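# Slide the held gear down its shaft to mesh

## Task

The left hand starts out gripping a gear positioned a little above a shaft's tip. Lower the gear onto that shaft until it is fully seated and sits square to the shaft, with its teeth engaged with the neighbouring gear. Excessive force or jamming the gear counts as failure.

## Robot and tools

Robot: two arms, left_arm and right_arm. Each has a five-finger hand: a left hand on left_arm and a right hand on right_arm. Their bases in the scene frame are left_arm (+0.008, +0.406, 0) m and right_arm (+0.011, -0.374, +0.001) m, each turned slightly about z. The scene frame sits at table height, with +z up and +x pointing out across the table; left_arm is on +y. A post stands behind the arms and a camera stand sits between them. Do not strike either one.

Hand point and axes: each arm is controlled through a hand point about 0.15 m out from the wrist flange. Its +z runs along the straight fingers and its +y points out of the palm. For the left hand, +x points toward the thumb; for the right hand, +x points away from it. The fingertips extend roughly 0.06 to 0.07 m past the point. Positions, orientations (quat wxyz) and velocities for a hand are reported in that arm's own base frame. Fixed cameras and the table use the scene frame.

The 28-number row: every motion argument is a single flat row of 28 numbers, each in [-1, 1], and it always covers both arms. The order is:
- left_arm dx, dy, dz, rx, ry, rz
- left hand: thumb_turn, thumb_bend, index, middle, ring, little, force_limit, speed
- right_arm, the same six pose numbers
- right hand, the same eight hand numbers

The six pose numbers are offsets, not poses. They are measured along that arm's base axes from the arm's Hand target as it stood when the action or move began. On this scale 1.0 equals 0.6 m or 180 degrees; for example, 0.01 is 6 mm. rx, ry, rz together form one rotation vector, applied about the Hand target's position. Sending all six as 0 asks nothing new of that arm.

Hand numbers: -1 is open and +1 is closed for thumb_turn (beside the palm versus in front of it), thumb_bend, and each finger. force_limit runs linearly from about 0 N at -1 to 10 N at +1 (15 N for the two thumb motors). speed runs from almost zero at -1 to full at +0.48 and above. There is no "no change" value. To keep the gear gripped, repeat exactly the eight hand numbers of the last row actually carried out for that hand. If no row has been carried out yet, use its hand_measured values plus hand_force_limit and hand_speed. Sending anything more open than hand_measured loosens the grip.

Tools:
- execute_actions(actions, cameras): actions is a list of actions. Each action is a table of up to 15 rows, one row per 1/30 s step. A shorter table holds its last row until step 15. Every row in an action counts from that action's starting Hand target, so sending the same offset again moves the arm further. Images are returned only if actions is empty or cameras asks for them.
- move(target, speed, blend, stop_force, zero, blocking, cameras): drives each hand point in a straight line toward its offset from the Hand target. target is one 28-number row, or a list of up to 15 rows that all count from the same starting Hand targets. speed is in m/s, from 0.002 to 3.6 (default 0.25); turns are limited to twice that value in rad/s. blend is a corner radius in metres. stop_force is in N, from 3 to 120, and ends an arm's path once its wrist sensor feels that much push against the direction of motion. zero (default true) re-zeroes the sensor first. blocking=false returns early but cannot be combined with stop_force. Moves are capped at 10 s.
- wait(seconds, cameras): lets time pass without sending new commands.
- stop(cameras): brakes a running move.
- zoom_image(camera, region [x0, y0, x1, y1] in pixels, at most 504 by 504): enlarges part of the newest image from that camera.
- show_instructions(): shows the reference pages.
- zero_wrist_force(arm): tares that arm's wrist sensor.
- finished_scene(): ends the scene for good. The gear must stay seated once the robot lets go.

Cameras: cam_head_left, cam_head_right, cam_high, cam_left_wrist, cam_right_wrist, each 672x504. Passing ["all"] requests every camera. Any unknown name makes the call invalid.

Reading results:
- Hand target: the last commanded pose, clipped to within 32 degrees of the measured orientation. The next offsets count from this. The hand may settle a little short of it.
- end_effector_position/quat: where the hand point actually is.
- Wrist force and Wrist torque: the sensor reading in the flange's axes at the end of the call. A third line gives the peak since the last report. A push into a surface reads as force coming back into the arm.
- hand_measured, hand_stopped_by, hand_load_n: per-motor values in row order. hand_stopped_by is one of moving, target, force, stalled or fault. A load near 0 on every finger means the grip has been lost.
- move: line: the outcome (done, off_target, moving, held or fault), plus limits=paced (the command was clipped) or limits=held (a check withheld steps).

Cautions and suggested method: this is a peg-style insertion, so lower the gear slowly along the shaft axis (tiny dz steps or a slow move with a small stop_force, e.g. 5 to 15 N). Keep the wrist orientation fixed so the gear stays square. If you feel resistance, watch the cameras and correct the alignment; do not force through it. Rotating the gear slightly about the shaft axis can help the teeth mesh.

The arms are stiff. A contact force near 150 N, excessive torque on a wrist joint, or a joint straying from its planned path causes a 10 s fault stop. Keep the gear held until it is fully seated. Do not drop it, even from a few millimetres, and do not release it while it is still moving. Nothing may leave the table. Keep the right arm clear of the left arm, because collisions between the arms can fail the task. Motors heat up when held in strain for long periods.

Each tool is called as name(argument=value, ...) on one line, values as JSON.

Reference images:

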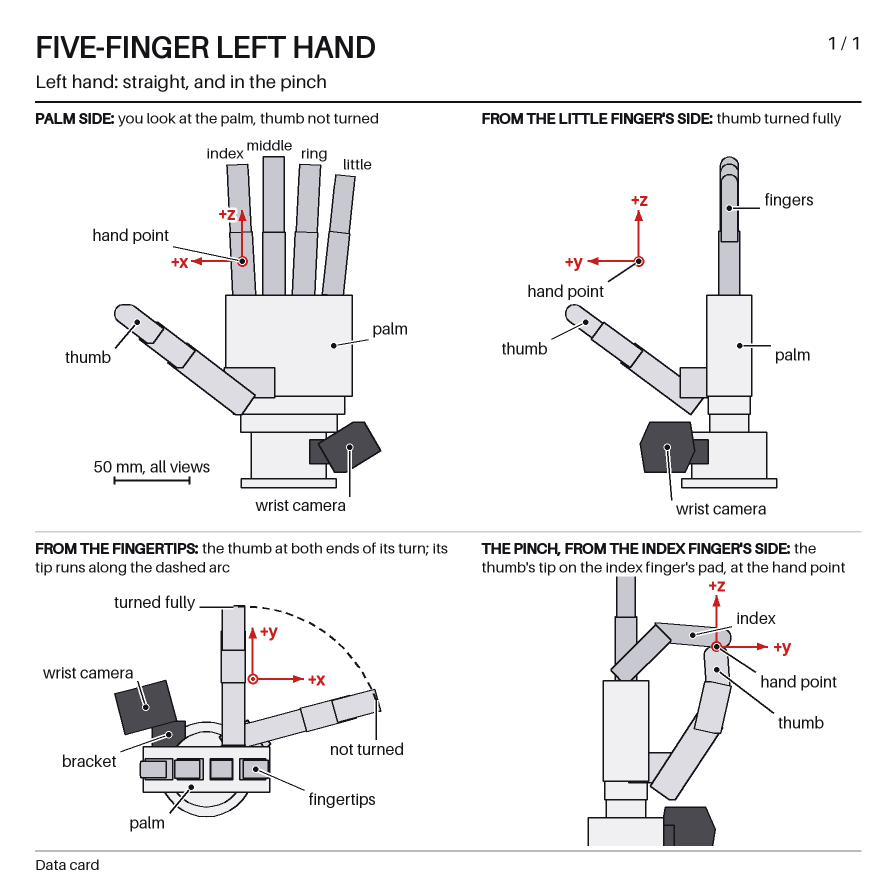

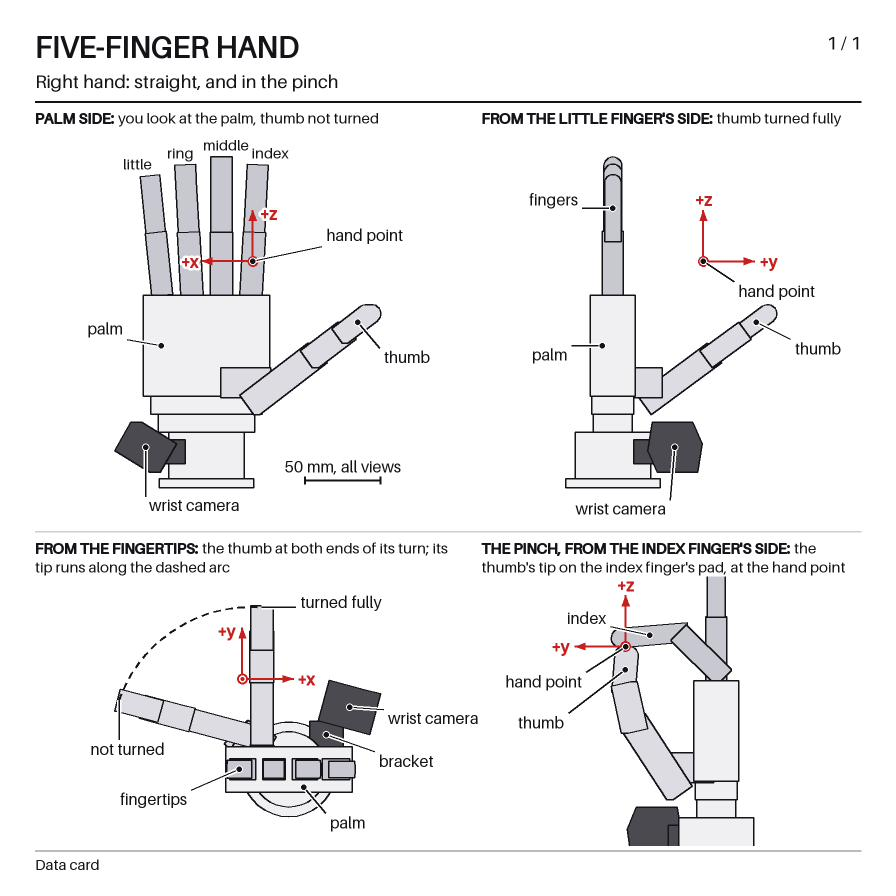

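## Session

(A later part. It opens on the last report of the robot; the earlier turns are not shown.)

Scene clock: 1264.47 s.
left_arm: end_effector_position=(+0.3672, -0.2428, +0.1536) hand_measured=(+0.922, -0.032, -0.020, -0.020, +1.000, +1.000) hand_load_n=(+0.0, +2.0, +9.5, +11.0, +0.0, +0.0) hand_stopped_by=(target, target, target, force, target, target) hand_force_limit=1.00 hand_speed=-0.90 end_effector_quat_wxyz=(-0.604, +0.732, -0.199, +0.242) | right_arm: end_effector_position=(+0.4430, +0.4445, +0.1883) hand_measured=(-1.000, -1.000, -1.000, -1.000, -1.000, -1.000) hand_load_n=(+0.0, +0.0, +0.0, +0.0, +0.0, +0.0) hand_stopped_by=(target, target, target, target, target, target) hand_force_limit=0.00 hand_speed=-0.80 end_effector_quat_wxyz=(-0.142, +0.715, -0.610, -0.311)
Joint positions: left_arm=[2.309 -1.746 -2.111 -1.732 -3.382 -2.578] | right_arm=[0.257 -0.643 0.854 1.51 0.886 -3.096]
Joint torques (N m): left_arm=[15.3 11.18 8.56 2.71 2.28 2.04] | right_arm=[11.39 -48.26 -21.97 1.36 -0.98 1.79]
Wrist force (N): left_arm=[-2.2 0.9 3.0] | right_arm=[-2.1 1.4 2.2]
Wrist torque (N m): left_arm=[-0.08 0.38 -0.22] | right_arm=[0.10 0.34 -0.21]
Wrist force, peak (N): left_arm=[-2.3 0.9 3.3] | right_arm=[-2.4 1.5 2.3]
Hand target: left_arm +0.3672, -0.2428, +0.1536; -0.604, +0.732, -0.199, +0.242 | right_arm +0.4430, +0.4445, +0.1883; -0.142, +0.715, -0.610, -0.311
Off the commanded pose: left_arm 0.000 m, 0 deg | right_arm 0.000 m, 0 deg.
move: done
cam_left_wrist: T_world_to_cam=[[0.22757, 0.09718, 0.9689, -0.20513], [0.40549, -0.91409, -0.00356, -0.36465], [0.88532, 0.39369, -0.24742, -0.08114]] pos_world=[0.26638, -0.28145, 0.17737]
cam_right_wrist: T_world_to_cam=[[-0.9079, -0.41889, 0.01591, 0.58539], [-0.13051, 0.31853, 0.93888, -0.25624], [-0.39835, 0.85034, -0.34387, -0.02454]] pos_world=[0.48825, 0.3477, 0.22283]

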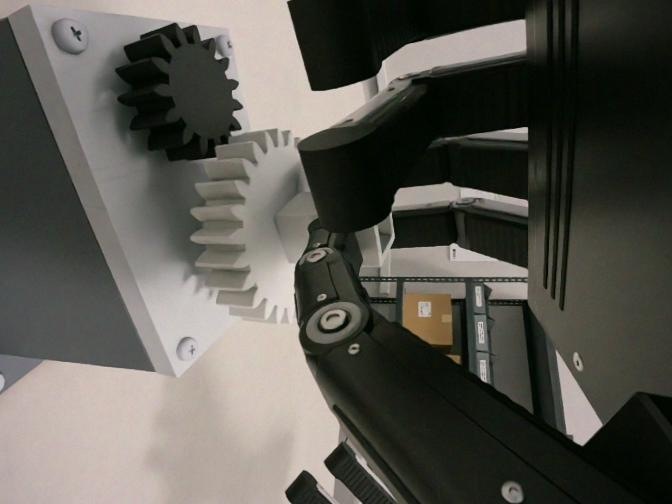

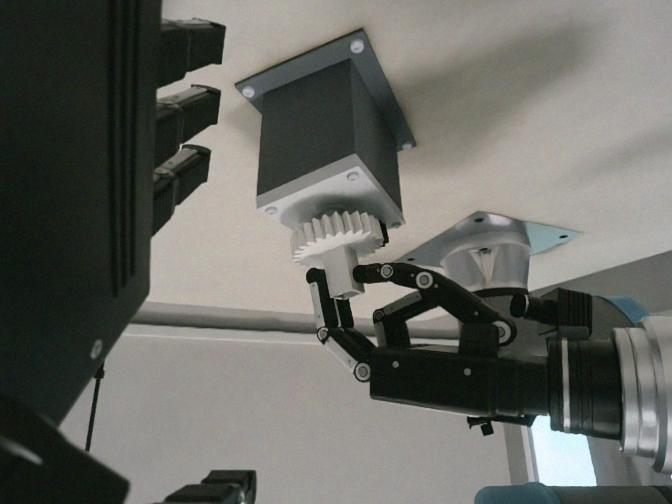

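zoom_image(camera="cam_left_wrist", region=[180, 80, 280, 180])

zoom_image(camera="cam_left_wrist", region=[110, 10, 250, 170])

Scaled by 5.040 from the camera's image (finer frame: 960x720).

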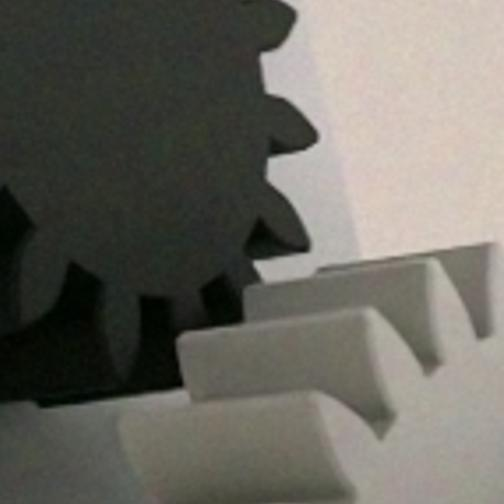

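Scaled by 3.150 from the camera's image (finer frame: 960x720).

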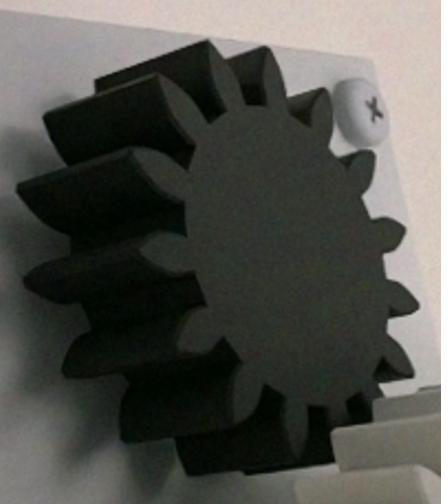

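move(target=[[-0.00042,0,0,0.00071,0.00044,-0.0055,0.922,-0.032,-0.020,-0.020,1,1,1,-0.9,0,0,0,0,0,0,-1,-1,-1,-1,-1,-1,0,-0.8],[0.00054,0.00059,-0.0074,0.00071,0.00044,-0.0055,0.922,-0.032,-0.020,-0.020,1,1,1,-0.9,0,0,0,0,0,0,-1,-1,-1,-1,-1,-1,0,-0.8]], speed=0.005, stop_force=3.5, cameras=["cam_left_wrist"])

zoom_image(camera="cam_left_wrist", region=[100, 10, 310, 220])

zoom_image(camera="cam_left_wrist", region=[180, 80, 280, 180])

Scene clock: 1350.97 s.
left_arm: end_effector_position=(+0.3676, -0.2424, +0.1491) hand_measured=(+0.922, -0.032, -0.020, -0.020, +1.000, +1.000) hand_load_n=(+0.0, +2.0, +9.5, +11.0, +0.0, +0.0) hand_stopped_by=(target, target, target, force, target, target) hand_force_limit=1.00 hand_speed=-0.90 end_effector_quat_wxyz=(-0.603, +0.730, -0.206, +0.247) | right_arm: end_effector_position=(+0.4430, +0.4445, +0.1883) hand_measured=(-1.000, -1.000, -1.000, -1.000, -1.000, -1.000) hand_load_n=(+0.0, +0.0, +0.0, +0.0, +0.0, +0.0) hand_stopped_by=(target, target, target, target, target, target) hand_force_limit=0.00 hand_speed=-0.80 end_effector_quat_wxyz=(-0.142, +0.715, -0.610, -0.311)
Joint positions: left_arm=[2.31 -1.744 -2.139 -1.66 -3.368 -2.528] | right_arm=[0.257 -0.643 0.854 1.51 0.886 -3.096]
Joint torques (N m): left_arm=[15.33 11.14 8.16 2.79 2.28 1.98] | right_arm=[11.23 -48.57 -22 1.35 -0.46 1.91]
Wrist force (N): left_arm=[-1.9 0.9 3.5] | right_arm=[-2.2 1.4 2.2]
Wrist torque (N m): left_arm=[-0.13 0.35 -0.18] | right_arm=[0.10 0.36 -0.22]
Wrist force, peak (N): left_arm=[-2.3 0.8 3.8] | right_arm=[-2.5 1.5 2.7]
Hand target: left_arm +0.3676, -0.2424, +0.1491; -0.603, +0.730, -0.206, +0.247 | right_arm +0.4430, +0.4445, +0.1883; -0.142, +0.715, -0.610, -0.311
Off the commanded pose: left_arm 0.000 m, 0 deg | right_arm 0.000 m, 0 deg.
move: done
cam_left_wrist: T_world_to_cam=[[0.23053, 0.09104, 0.9688, -0.20349], [0.38966, -0.92094, -0.00618, -0.35992], [0.89164, 0.37893, -0.24778, -0.08854]] pos_world=[0.2661, -0.27938, 0.17297]

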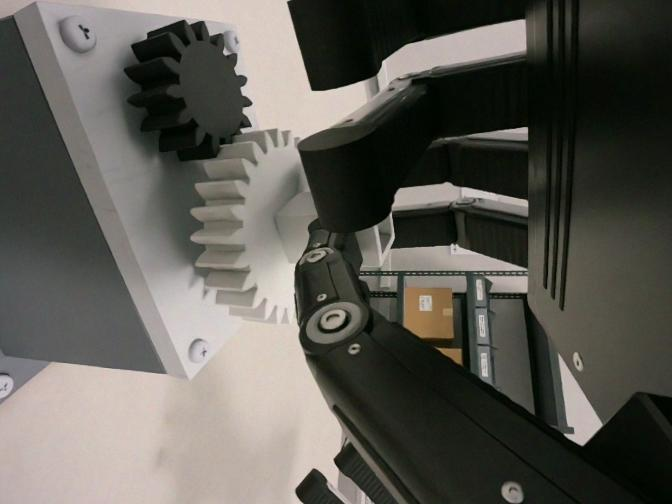

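Scaled by 2.400 from the camera's image (finer frame: 960x720).

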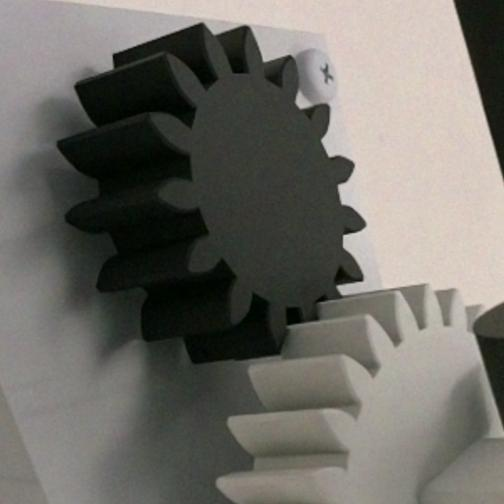

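Scaled by 5.040 from the camera's image (finer frame: 960x720).

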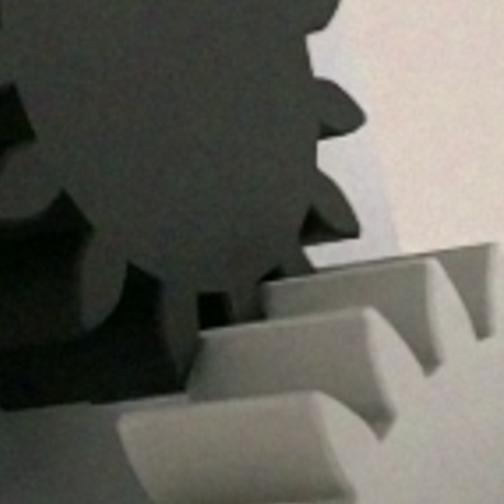

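move(target=[0.00107,0.00065,-0.0083,0,0,0,0.922,-0.032,-0.020,-0.020,1,1,1,-0.9,0,0,0,0,0,0,-1,-1,-1,-1,-1,-1,0,-0.8], speed=0.006, stop_force=4, zero=false, cameras=["cam_left_wrist", "cam_right_wrist"])

zoom_image(camera="cam_left_wrist", region=[180, 80, 320, 230])

zoom_image(camera="cam_right_wrist", region=[290, 190, 400, 320])

Scene clock: 1368.17 s.
left_arm: end_effector_position=(+0.3682, -0.2420, +0.1442) hand_measured=(+0.922, -0.032, -0.020, -0.020, +1.000, +1.000) hand_load_n=(+0.0, +2.0, +10.0, +11.0, +0.0, +0.0) hand_stopped_by=(target, target, target, force, target, target) hand_force_limit=1.00 hand_speed=-0.90 end_effector_quat_wxyz=(-0.603, +0.730, -0.206, +0.247) | right_arm: end_effector_position=(+0.4430, +0.4445, +0.1883) hand_measured=(-1.000, -1.000, -1.000, -1.000, -1.000, -1.000) hand_load_n=(+0.0, +0.0, +0.0, +0.0, +0.0, +0.0) hand_stopped_by=(target, target, target, target, target, target) hand_force_limit=0.00 hand_speed=-0.80 end_effector_quat_wxyz=(-0.142, +0.715, -0.610, -0.311)
Joint positions: left_arm=[2.311 -1.753 -2.146 -1.639 -3.366 -2.523] | right_arm=[0.257 -0.643 0.854 1.51 0.886 -3.096]
Joint torques (N m): left_arm=[15.29 11.4 7.34 2.85 2.32 2.08] | right_arm=[11.18 -48.83 -23.06 1.43 -0.58 1.9]
Wrist force (N): left_arm=[-2.1 1.0 3.4] | right_arm=[-2.3 1.1 2.5]
Wrist torque (N m): left_arm=[-0.12 0.38 -0.19] | right_arm=[0.05 0.36 -0.24]
Wrist force, peak (N): left_arm=[-2.2 1.0 3.6] | right_arm=[-2.6 1.4 2.6]
Hand target: left_arm +0.3682, -0.2420, +0.1442; -0.603, +0.730, -0.206, +0.247 | right_arm +0.4430, +0.4445, +0.1883; -0.142, +0.715, -0.610, -0.311
Off the commanded pose: left_arm 0.000 m, 0 deg | right_arm 0.000 m, 0 deg.
move: done
cam_left_wrist: T_world_to_cam=[[0.23053, 0.09104, 0.9688, -0.19891], [0.38966, -0.92094, -0.00618, -0.35981], [0.89164, 0.37893, -0.24778, -0.09044]] pos_world=[0.2667, -0.27898, 0.16808]
cam_right_wrist: T_world_to_cam=[[-0.9079, -0.41889, 0.01591, 0.58539], [-0.13051, 0.31853, 0.93888, -0.25624], [-0.39835, 0.85034, -0.34387, -0.02454]] pos_world=[0.48825, 0.3477, 0.22283]

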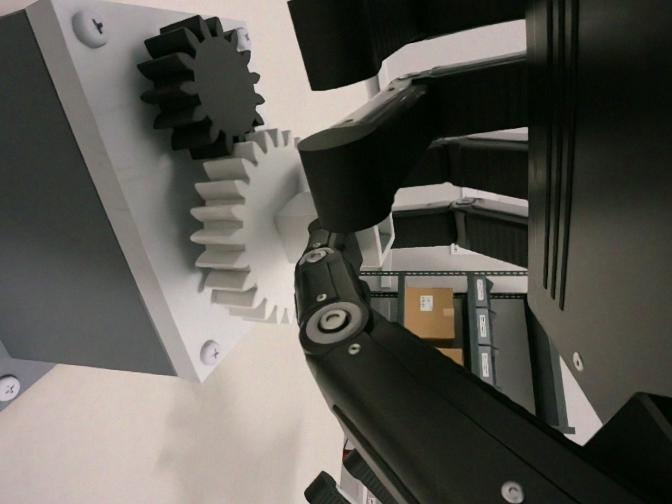

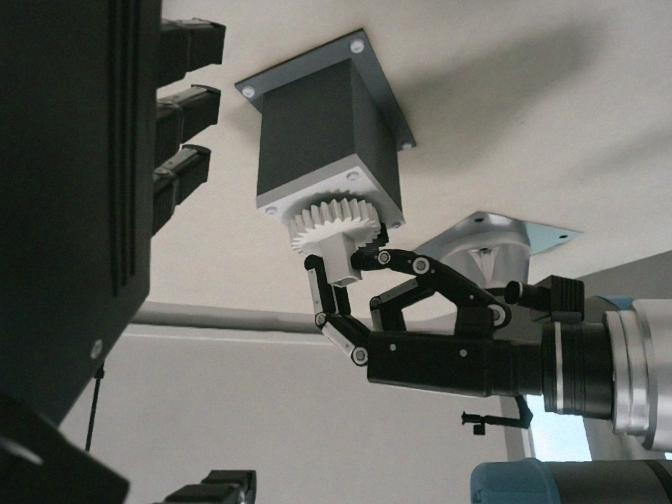

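Scaled by 3.360 from the camera's image (finer frame: 960x720).

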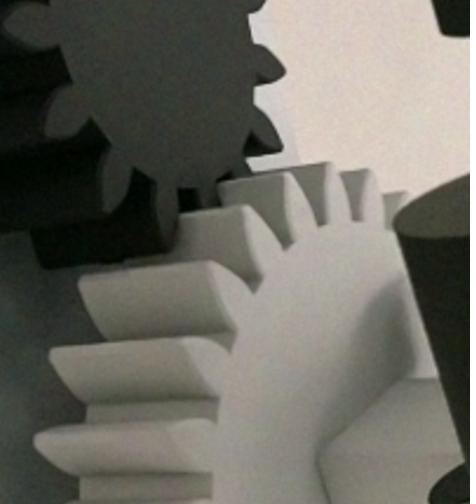

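Scaled by 3.877 from the camera's image (finer frame: 960x720).

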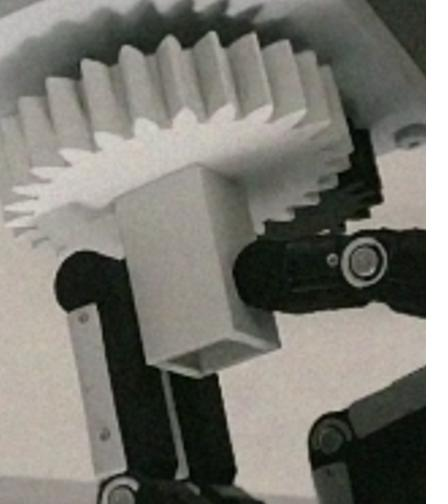

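move(target=[0.00172,0.00104,-0.01333,0,0,0,0.922,-0.032,-0.020,-0.020,1,1,1,-0.9,0,0,0,0,0,0,-1,-1,-1,-1,-1,-1,0,-0.8], speed=0.005, stop_force=4, cameras=["cam_left_wrist", "cam_right_wrist"])

zoom_image(camera="cam_left_wrist", region=[150, 50, 320, 230])

zoom_image(camera="cam_right_wrist", region=[290, 180, 400, 310])

Scene clock: 1382.23 s.
left_arm: end_effector_position=(+0.3691, -0.2415, +0.1372) hand_measured=(+0.922, -0.032, -0.020, -0.020, +1.000, +1.000) hand_load_n=(+0.0, +0.5, +10.0, +11.0, +0.0, +0.0) hand_stopped_by=(target, target, target, force, target, target) hand_force_limit=1.00 hand_speed=-0.90 end_effector_quat_wxyz=(-0.603, +0.730, -0.206, +0.247) | right_arm: end_effector_position=(+0.4430, +0.4445, +0.1883) hand_measured=(-1.000, -1.000, -1.000, -1.000, -1.000, -1.000) hand_load_n=(+0.0, +0.0, +0.0, +0.0, +0.0, +0.0) hand_stopped_by=(target, target, target, target, target, target) hand_force_limit=0.00 hand_speed=-0.80 end_effector_quat_wxyz=(-0.142, +0.715, -0.610, -0.311)
Joint positions: left_arm=[2.314 -1.767 -2.155 -1.61 -3.365 -2.516] | right_arm=[0.257 -0.643 0.854 1.51 0.886 -3.096]
Joint torques (N m): left_arm=[-3.16 37.59 21.64 -0.03 0.04 -1.84] | right_arm=[10.08 -50.06 -20.97 1.21 -0.6 1.94]
Wrist force (N): left_arm=[-2.0 -0.1 3.0] | right_arm=[-2.4 1.4 2.1]
Wrist torque (N m): left_arm=[-0.14 0.40 -0.21] | right_arm=[0.11 0.39 -0.23]
Wrist force, peak (N): left_arm=[-2.8 -8.0 1.2] | right_arm=[-2.5 1.5 2.6]
Hand target: left_arm +0.3691, -0.2415, +0.1372; -0.603, +0.730, -0.206, +0.247 (not the last commanded pose) | right_arm +0.4430, +0.4445, +0.1883; -0.142, +0.715, -0.610, -0.311
Off the commanded pose: left_arm 0.001 m, 0 deg | right_arm 0.000 m, 0 deg.
move: contact (left_arm)
cam_left_wrist: T_world_to_cam=[[0.23051, 0.09107, 0.9688, -0.19237], [0.38975, -0.9209, -0.00617, -0.35976], [0.89161, 0.37901, -0.24777, -0.09314]] pos_world=[0.2676, -0.27848, 0.16107]
cam_right_wrist: T_world_to_cam=[[-0.9079, -0.41889, 0.01591, 0.58539], [-0.13051, 0.31853, 0.93888, -0.25624], [-0.39835, 0.85034, -0.34387, -0.02454]] pos_world=[0.48825, 0.3477, 0.22283]

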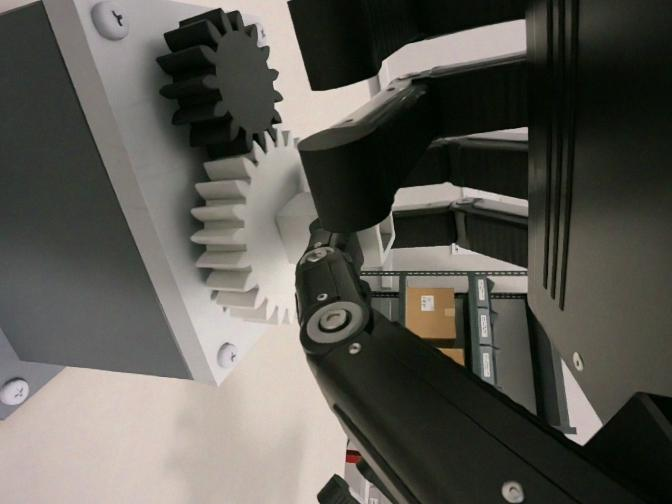

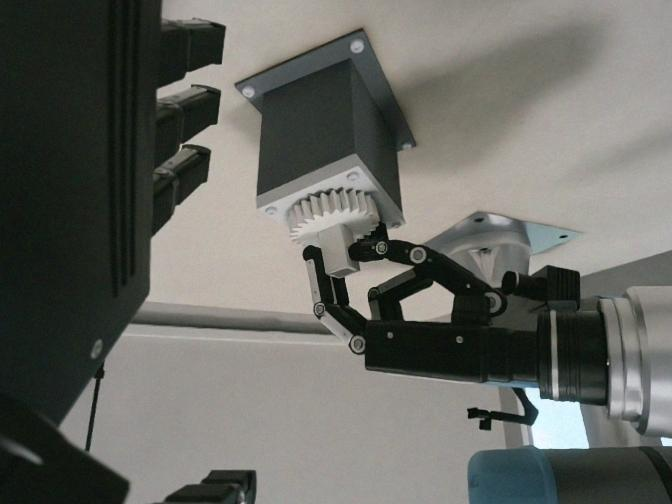

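Scaled by 2.800 from the camera's image (finer frame: 960x720).

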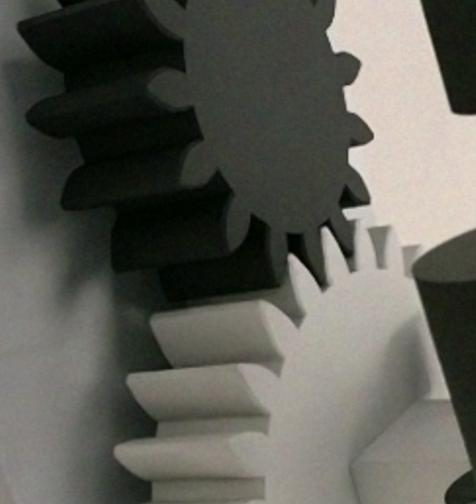

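Scaled by 3.877 from the camera's image (finer frame: 960x720).

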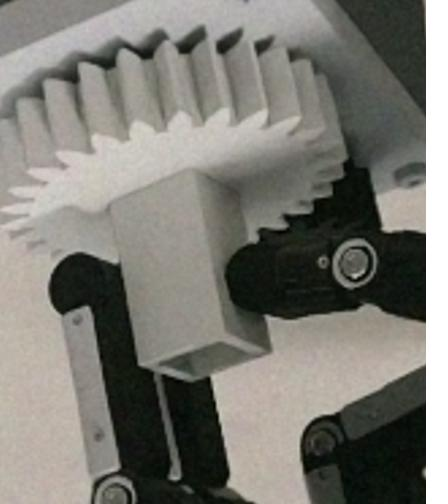

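move(target=[0.00054,0.00033,-0.0042,0,0,0,0.922,-0.032,-0.020,-0.020,1,1,1,-0.9,0,0,0,0,0,0,-1,-1,-1,-1,-1,-1,0,-0.8], speed=0.003, stop_force=7, cameras=["cam_left_wrist", "cam_right_wrist"])

zoom_image(camera="cam_left_wrist", region=[150, 50, 320, 230])

zoom_image(camera="cam_right_wrist", region=[280, 170, 390, 280])

zoom_image(camera="cam_left_wrist", region=[170, 180, 320, 340])

Scene clock: 1398.60 s.
left_arm: end_effector_position=(+0.3692, -0.2416, +0.1371) hand_measured=(+0.922, -0.032, -0.020, -0.020, +1.000, +1.000) hand_load_n=(+0.0, +0.5, +10.0, +11.5, +0.0, +0.0) hand_stopped_by=(target, target, target, force, target, target) hand_force_limit=1.00 hand_speed=-0.90 end_effector_quat_wxyz=(-0.603, +0.730, -0.206, +0.247) | right_arm: end_effector_position=(+0.4430, +0.4445, +0.1883) hand_measured=(-1.000, -1.000, -1.000, -1.000, -1.000, -1.000) hand_load_n=(+0.0, +0.0, +0.0, +0.0, +0.0, +0.0) hand_stopped_by=(target, target, target, target, target, target) hand_force_limit=0.00 hand_speed=-0.80 end_effector_quat_wxyz=(-0.142, +0.715, -0.610, -0.311)
Joint positions: left_arm=[2.314 -1.767 -2.155 -1.608 -3.365 -2.516] | right_arm=[0.257 -0.643 0.854 1.51 0.886 -3.096]
Joint torques (N m): left_arm=[-2.05 35.53 20.82 0.1 -0.97 -1.75] | right_arm=[11.13 -49.07 -23.25 1.51 -0.47 2.15]
Wrist force (N): left_arm=[-3.1 -6.5 1.8] | right_arm=[-2.3 1.3 2.3]
Wrist torque (N m): left_arm=[-0.20 0.39 -0.15] | right_arm=[0.08 0.38 -0.24]
Wrist force, peak (N): left_arm=[-3.9 -12.7 -0.4] | right_arm=[-2.7 1.5 2.3]
Hand target: left_arm +0.3692, -0.2416, +0.1371; -0.603, +0.730, -0.206, +0.247 (not the last commanded pose) | right_arm +0.4430, +0.4445, +0.1883; -0.142, +0.715, -0.610, -0.311
Off the commanded pose: left_arm 0.002 m, 0 deg | right_arm 0.000 m, 0 deg.
move: contact (left_arm)
cam_left_wrist: T_world_to_cam=[[0.23004, 0.09147, 0.96887, -0.19206], [0.38968, -0.92093, -0.00558, -0.35998], [0.89176, 0.37883, -0.24749, -0.09335]] pos_world=[0.2677, -0.27859, 0.16098]
cam_right_wrist: T_world_to_cam=[[-0.9079, -0.41889, 0.01591, 0.58539], [-0.13051, 0.31853, 0.93888, -0.25624], [-0.39835, 0.85034, -0.34387, -0.02454]] pos_world=[0.48825, 0.3477, 0.22283]

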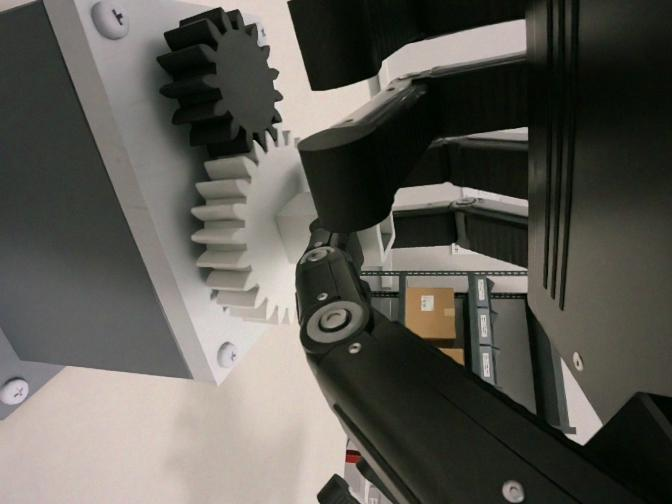

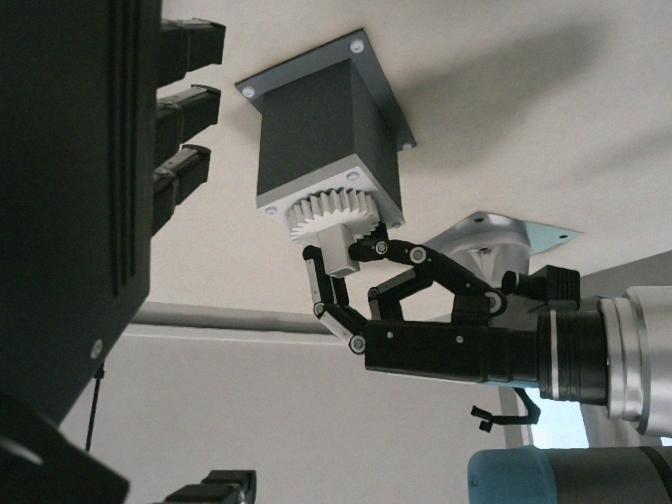

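Scaled by 2.800 from the camera's image (finer frame: 960x720).

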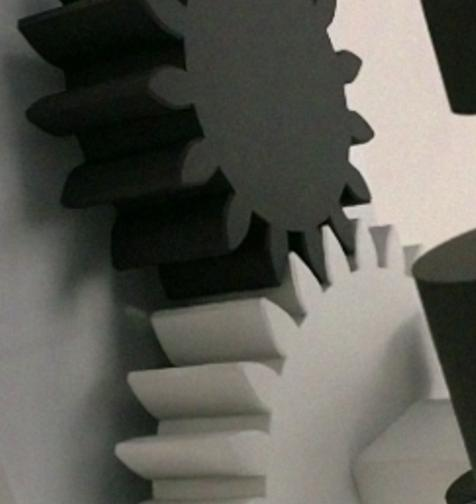

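Scaled by 4.582 from the camera's image (finer frame: 960x720).

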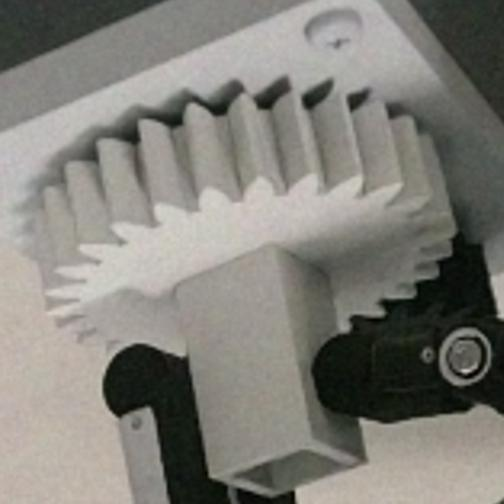

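Scaled by 3.150 from the camera's image (finer frame: 960x720).

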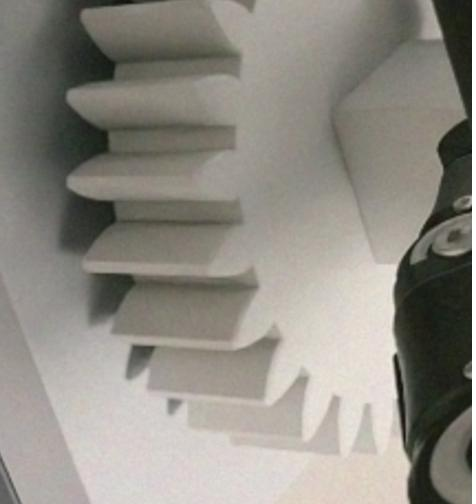

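move(target=[0,0,0.0004,0,0,0,0.922,-0.032,-0.020,-0.020,1,1,1,-0.9,0,0,0,0,0,0,-1,-1,-1,-1,-1,-1,0,-0.8], speed=0.003)

Scene clock: 1426.93 s.
left_arm: end_effector_position=(+0.3692, -0.2416, +0.1373) hand_measured=(+0.922, -0.032, -0.020, -0.020, +1.000, +1.000) hand_load_n=(+0.0, +1.0, +10.0, +11.0, +0.0, +0.0) hand_stopped_by=(target, target, target, force, target, target) hand_force_limit=1.00 hand_speed=-0.90 end_effector_quat_wxyz=(-0.603, +0.730, -0.206, +0.247) | right_arm: end_effector_position=(+0.4430, +0.4445, +0.1883) hand_measured=(-1.000, -1.000, -1.000, -1.000, -1.000, -1.000) hand_load_n=(+0.0, +0.0, +0.0, +0.0, +0.0, +0.0) hand_stopped_by=(target, target, target, target, target, target) hand_force_limit=0.00 hand_speed=-0.80 end_effector_quat_wxyz=(-0.142, +0.715, -0.610, -0.311)
Joint positions: left_arm=[2.314 -1.767 -2.155 -1.609 -3.365 -2.516] | right_arm=[0.257 -0.643 0.854 1.51 0.886 -3.096]
Joint torques (N m): left_arm=[0.7 37.83 21.82 0.08 0.76 -1.16] | right_arm=[10.81 -48.61 -22.54 1.38 -0.39 2.02]
Wrist force (N): left_arm=[-2.1 0.7 3.3] | right_arm=[-2.3 1.2 2.4]
Wrist torque (N m): left_arm=[-0.06 0.38 -0.22] | right_arm=[0.06 0.37 -0.24]
Wrist force, peak (N): left_arm=[-3.1 -6.8 2.1] | right_arm=[-2.7 1.3 2.6]
Hand target: left_arm +0.3692, -0.2416, +0.1373; -0.603, +0.730, -0.206, +0.247 | right_arm +0.4430, +0.4445, +0.1883; -0.142, +0.715, -0.610, -0.311
Off the commanded pose: left_arm 0.000 m, 0 deg | right_arm 0.000 m, 0 deg.
move: done

move(target=[0,0,0,0,0,0,0.922,-0.032,-0.5,-0.5,1,1,1,-0.8,0,0,0,0,0,0,-1,-1,-1,-1,-1,-1,0,-0.8], cameras=["cam_left_wrist", "cam_right_wrist"])

zoom_image(camera="cam_right_wrist", region=[280, 170, 420, 310])

Scene clock: 1433.57 s.
left_arm: end_effector_position=(+0.3692, -0.2416, +0.1373) hand_measured=(+0.922, -0.032, -0.020, -0.500, +1.000, +1.000) hand_load_n=(-1.0, +1.0, +9.5, +0.0, +0.0, +0.0) hand_stopped_by=(target, target, fault, target, target, target) hand_force_limit=1.00 hand_speed=-0.80 end_effector_quat_wxyz=(-0.603, +0.730, -0.206, +0.247) | right_arm: end_effector_position=(+0.4430, +0.4445, +0.1883) hand_measured=(-1.000, -1.000, -1.000, -1.000, -1.000, -1.000) hand_load_n=(+0.0, +0.0, +0.0, +0.0, +0.0, -0.5) hand_stopped_by=(target, target, target, target, target, target) hand_force_limit=0.00 hand_speed=-0.80 end_effector_quat_wxyz=(-0.142, +0.715, -0.610, -0.311)
Joint positions: left_arm=[2.314 -1.767 -2.155 -1.609 -3.365 -2.516] | right_arm=[0.257 -0.643 0.854 1.51 0.886 -3.096]
Joint torques (N m): left_arm=[5.98 37.34 21.39 0.12 1.02 0.01] | right_arm=[9.78 -48.64 -21.17 1.37 -0.71 2.02]
Wrist force (N): left_arm=[-1.9 0.3 3.3] | right_arm=[-2.4 1.4 2.4]
Wrist torque (N m): left_arm=[-0.12 0.39 -0.21] | right_arm=[0.09 0.38 -0.24]
Wrist force, peak (N): left_arm=[-2.2 0.6 3.3] | right_arm=[-2.5 1.4 2.6]
Hand target: left_arm +0.3692, -0.2416, +0.1373; -0.603, +0.730, -0.206, +0.247 | right_arm +0.4430, +0.4445, +0.1883; -0.142, +0.715, -0.610, -0.311
Off the commanded pose: left_arm 0.000 m, 0 deg | right_arm 0.000 m, 0 deg.
move: done
cam_left_wrist: T_world_to_cam=[[0.23004, 0.09147, 0.96887, -0.19226], [0.38968, -0.92093, -0.00558, -0.35998], [0.89176, 0.37883, -0.24749, -0.0933]] pos_world=[0.2677, -0.27859, 0.16118]
cam_right_wrist: T_world_to_cam=[[-0.9079, -0.41889, 0.01591, 0.58539], [-0.13051, 0.31853, 0.93888, -0.25624], [-0.39835, 0.85034, -0.34387, -0.02454]] pos_world=[0.48825, 0.3477, 0.22283]

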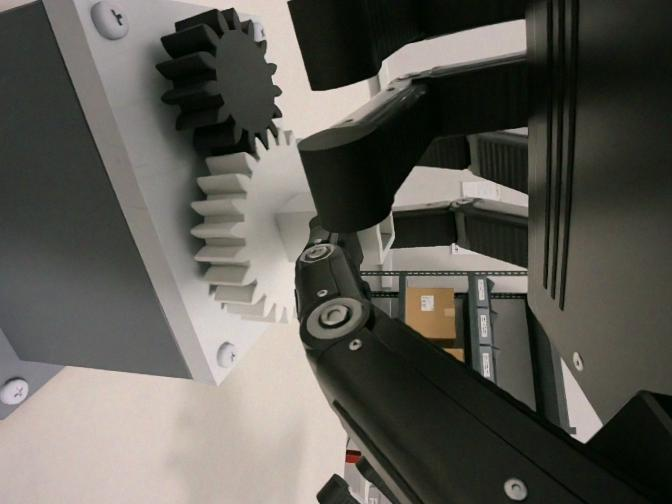

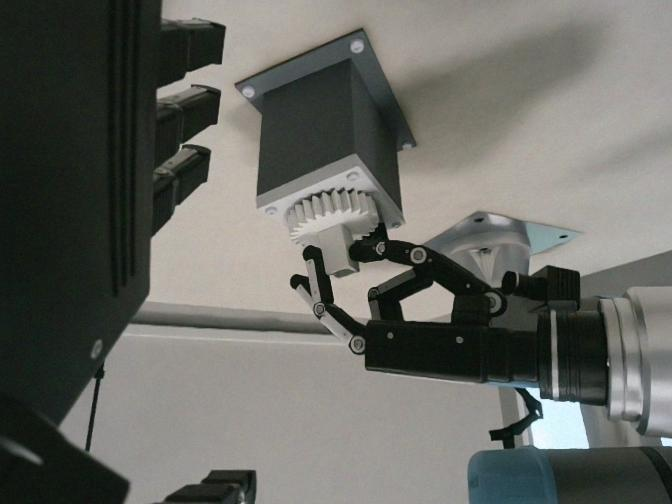

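Scaled by 3.600 from the camera's image (finer frame: 960x720).

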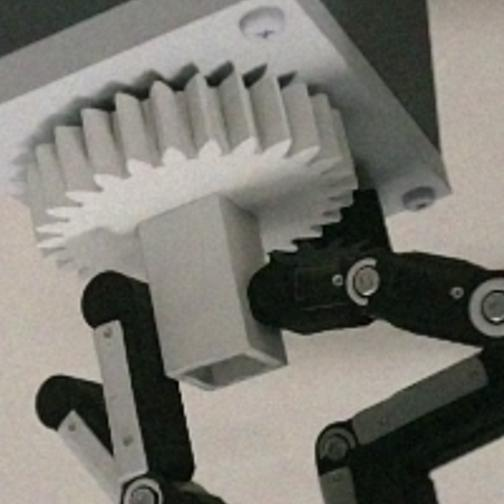

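move(target=[0,0,0,0,0,0,0.922,-0.17,-0.5,-0.5,1,1,1,-0.85,0,0,0,0,0,0,-1,-1,-1,-1,-1,-1,0,-0.8], cameras=["cam_left_wrist", "cam_right_wrist"])

zoom_image(camera="cam_right_wrist", region=[280, 170, 420, 310])

zoom_image(camera="cam_left_wrist", region=[180, 110, 420, 330])

Scene clock: 1467.90 s.
left_arm: end_effector_position=(+0.3692, -0.2416, +0.1373) hand_measured=(+0.922, -0.170, -0.020, -0.500, +1.000, +1.000) hand_load_n=(+0.0, +0.0, +5.5, +0.0, +0.0, +0.0) hand_stopped_by=(target, target, fault, target, target, target) hand_force_limit=1.00 hand_speed=-0.85 end_effector_quat_wxyz=(-0.603, +0.730, -0.206, +0.247) | right_arm: end_effector_position=(+0.4430, +0.4445, +0.1883) hand_measured=(-1.000, -1.000, -1.000, -1.000, -1.000, -1.000) hand_load_n=(+0.0, +0.0, +0.5, +0.0, +0.0, +0.0) hand_stopped_by=(target, target, target, target, target, target) hand_force_limit=0.00 hand_speed=-0.80 end_effector_quat_wxyz=(-0.142, +0.715, -0.610, -0.311)
Joint positions: left_arm=[2.314 -1.767 -2.155 -1.609 -3.365 -2.516] | right_arm=[0.257 -0.643 0.854 1.51 0.886 -3.096]
Joint torques (N m): left_arm=[8.1 35.76 19.57 0.13 0.94 0.05] | right_arm=[11.15 -49.71 -22.8 1.16 -0.56 1.79]
Wrist force (N): left_arm=[1.4 -2.1 6.5] | right_arm=[-2.3 1.4 2.4]
Wrist torque (N m): left_arm=[-0.30 0.37 -0.15] | right_arm=[0.10 0.38 -0.23]
Wrist force, peak (N): left_arm=[1.5 -1.9 6.6] | right_arm=[-2.6 1.5 2.5]
Hand target: left_arm +0.3692, -0.2416, +0.1373; -0.603, +0.730, -0.206, +0.247 | right_arm +0.4430, +0.4445, +0.1883; -0.142, +0.715, -0.610, -0.311
Off the commanded pose: left_arm 0.000 m, 0 deg | right_arm 0.000 m, 0 deg.
move: done
cam_left_wrist: T_world_to_cam=[[0.23004, 0.09147, 0.96887, -0.19226], [0.38968, -0.92093, -0.00558, -0.35998], [0.89176, 0.37883, -0.24749, -0.0933]] pos_world=[0.2677, -0.27859, 0.16118]
cam_right_wrist: T_world_to_cam=[[-0.9079, -0.41889, 0.01591, 0.58539], [-0.13051, 0.31853, 0.93888, -0.25624], [-0.39835, 0.85034, -0.34387, -0.02454]] pos_world=[0.48825, 0.3477, 0.22283]

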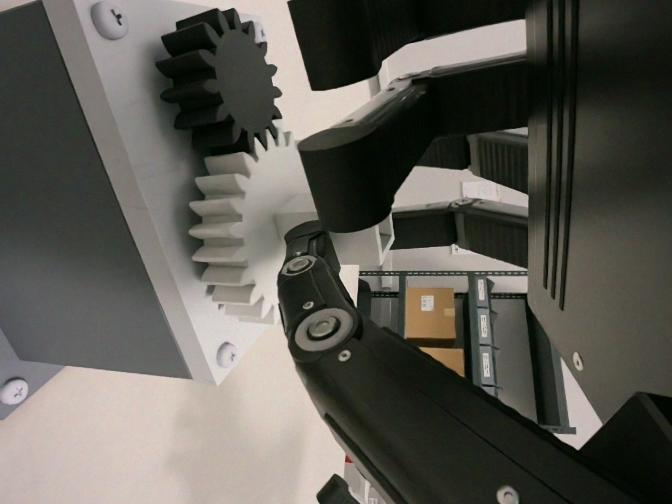

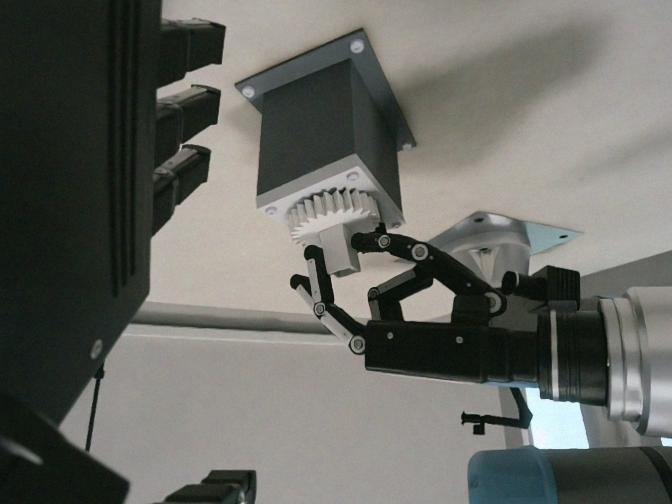

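Scaled by 3.600 from the camera's image (finer frame: 960x720).

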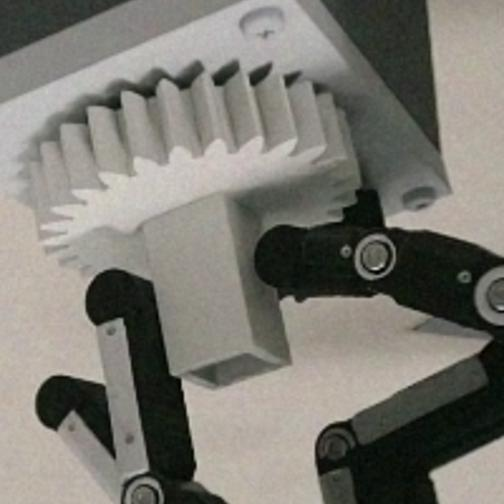

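Scaled by 2.100 from the camera's image (finer frame: 960x720).

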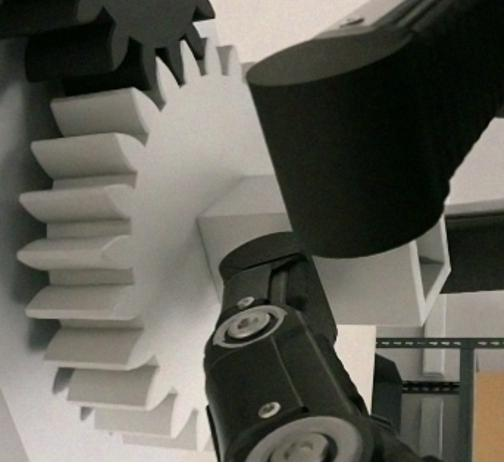

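move(target=[0.0015,0.00198,0.00035,0,0,0,0.922,-0.17,-0.5,-0.5,1,1,1,-0.85,0,0,0,0,0,0,-1,-1,-1,-1,-1,-1,0,-0.8], speed=0.005, cameras=["cam_left_wrist", "cam_right_wrist"])

zoom_image(camera="cam_right_wrist", region=[280, 170, 420, 310])

zoom_image(camera="cam_left_wrist", region=[180, 110, 420, 330])

Scene clock: 1488.53 s.
left_arm: end_effector_position=(+0.3701, -0.2404, +0.1375) hand_measured=(+0.922, -0.170, -0.020, -0.500, +1.000, +1.000) hand_load_n=(+0.0, +0.0, +0.5, +0.0, +0.0, +0.0) hand_stopped_by=(target, target, fault, target, target, target) hand_force_limit=1.00 hand_speed=-0.85 end_effector_quat_wxyz=(-0.603, +0.730, -0.206, +0.247) | right_arm: end_effector_position=(+0.4430, +0.4445, +0.1883) hand_measured=(-1.000, -1.000, -1.000, -1.000, -1.000, -1.000) hand_load_n=(+0.0, +0.0, +0.0, +0.0, +0.0, +0.0) hand_stopped_by=(target, target, target, target, target, target) hand_force_limit=0.00 hand_speed=-0.80 end_effector_quat_wxyz=(-0.142, +0.715, -0.610, -0.311)
Joint positions: left_arm=[2.317 -1.765 -2.159 -1.597 -3.362 -2.506] | right_arm=[0.257 -0.643 0.854 1.51 0.886 -3.096]
Joint torques (N m): left_arm=[14.94 37.26 7.62 2.89 2.16 2.09] | right_arm=[10.35 -47.74 -22.12 1.27 -0.54 1.77]
Wrist force (N): left_arm=[-2.1 1.1 3.9] | right_arm=[-2.4 1.5 2.4]
Wrist torque (N m): left_arm=[-0.05 0.44 -0.25] | right_arm=[0.11 0.38 -0.23]
Wrist force, peak (N): left_arm=[1.7 -2.0 6.7] | right_arm=[-2.6 1.3 2.8]
Hand target: left_arm +0.3701, -0.2404, +0.1376; -0.603, +0.730, -0.206, +0.247 | right_arm +0.4430, +0.4445, +0.1883; -0.142, +0.715, -0.610, -0.311
Off the commanded pose: left_arm 0.000 m, 0 deg | right_arm 0.000 m, 0 deg.
move: done
cam_left_wrist: T_world_to_cam=[[0.23007, 0.0914, 0.96887, -0.19279], [0.38966, -0.92094, -0.00565, -0.35921], [0.89176, 0.37883, -0.24749, -0.09451]] pos_world=[0.2686, -0.27738, 0.16137]
cam_right_wrist: T_world_to_cam=[[-0.9079, -0.41889, 0.01591, 0.58539], [-0.13051, 0.31853, 0.93888, -0.25624], [-0.39835, 0.85034, -0.34387, -0.02454]] pos_world=[0.48825, 0.3477, 0.22283]

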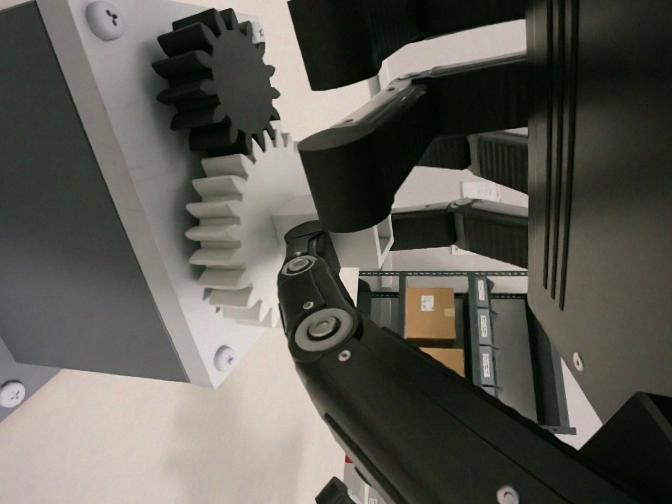

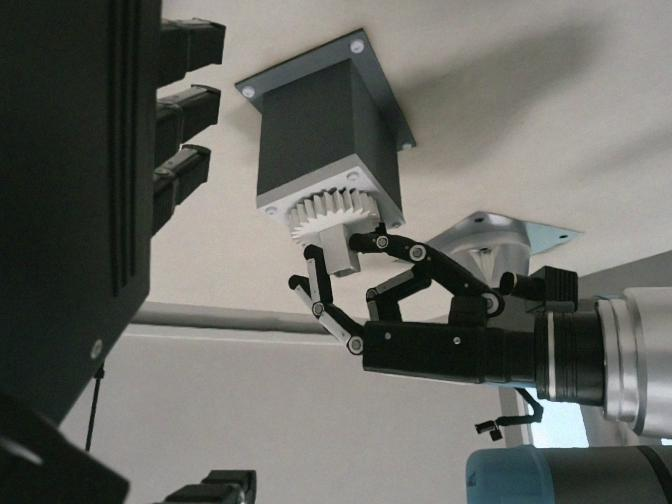

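Scaled by 3.600 from the camera's image (finer frame: 960x720).

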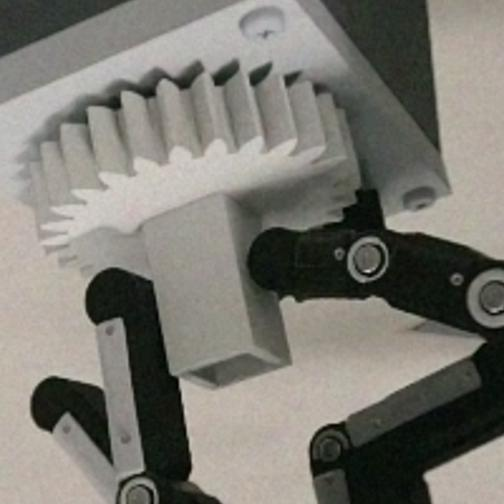

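Scaled by 2.100 from the camera's image (finer frame: 960x720).

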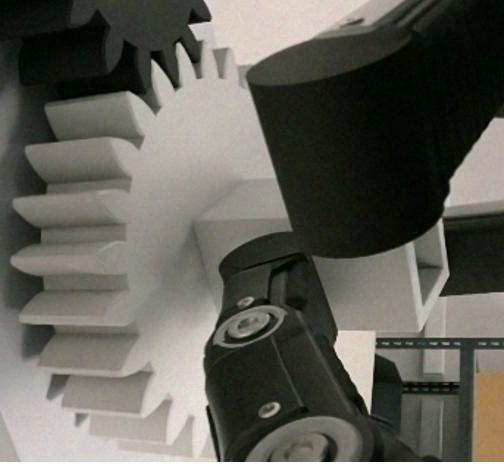

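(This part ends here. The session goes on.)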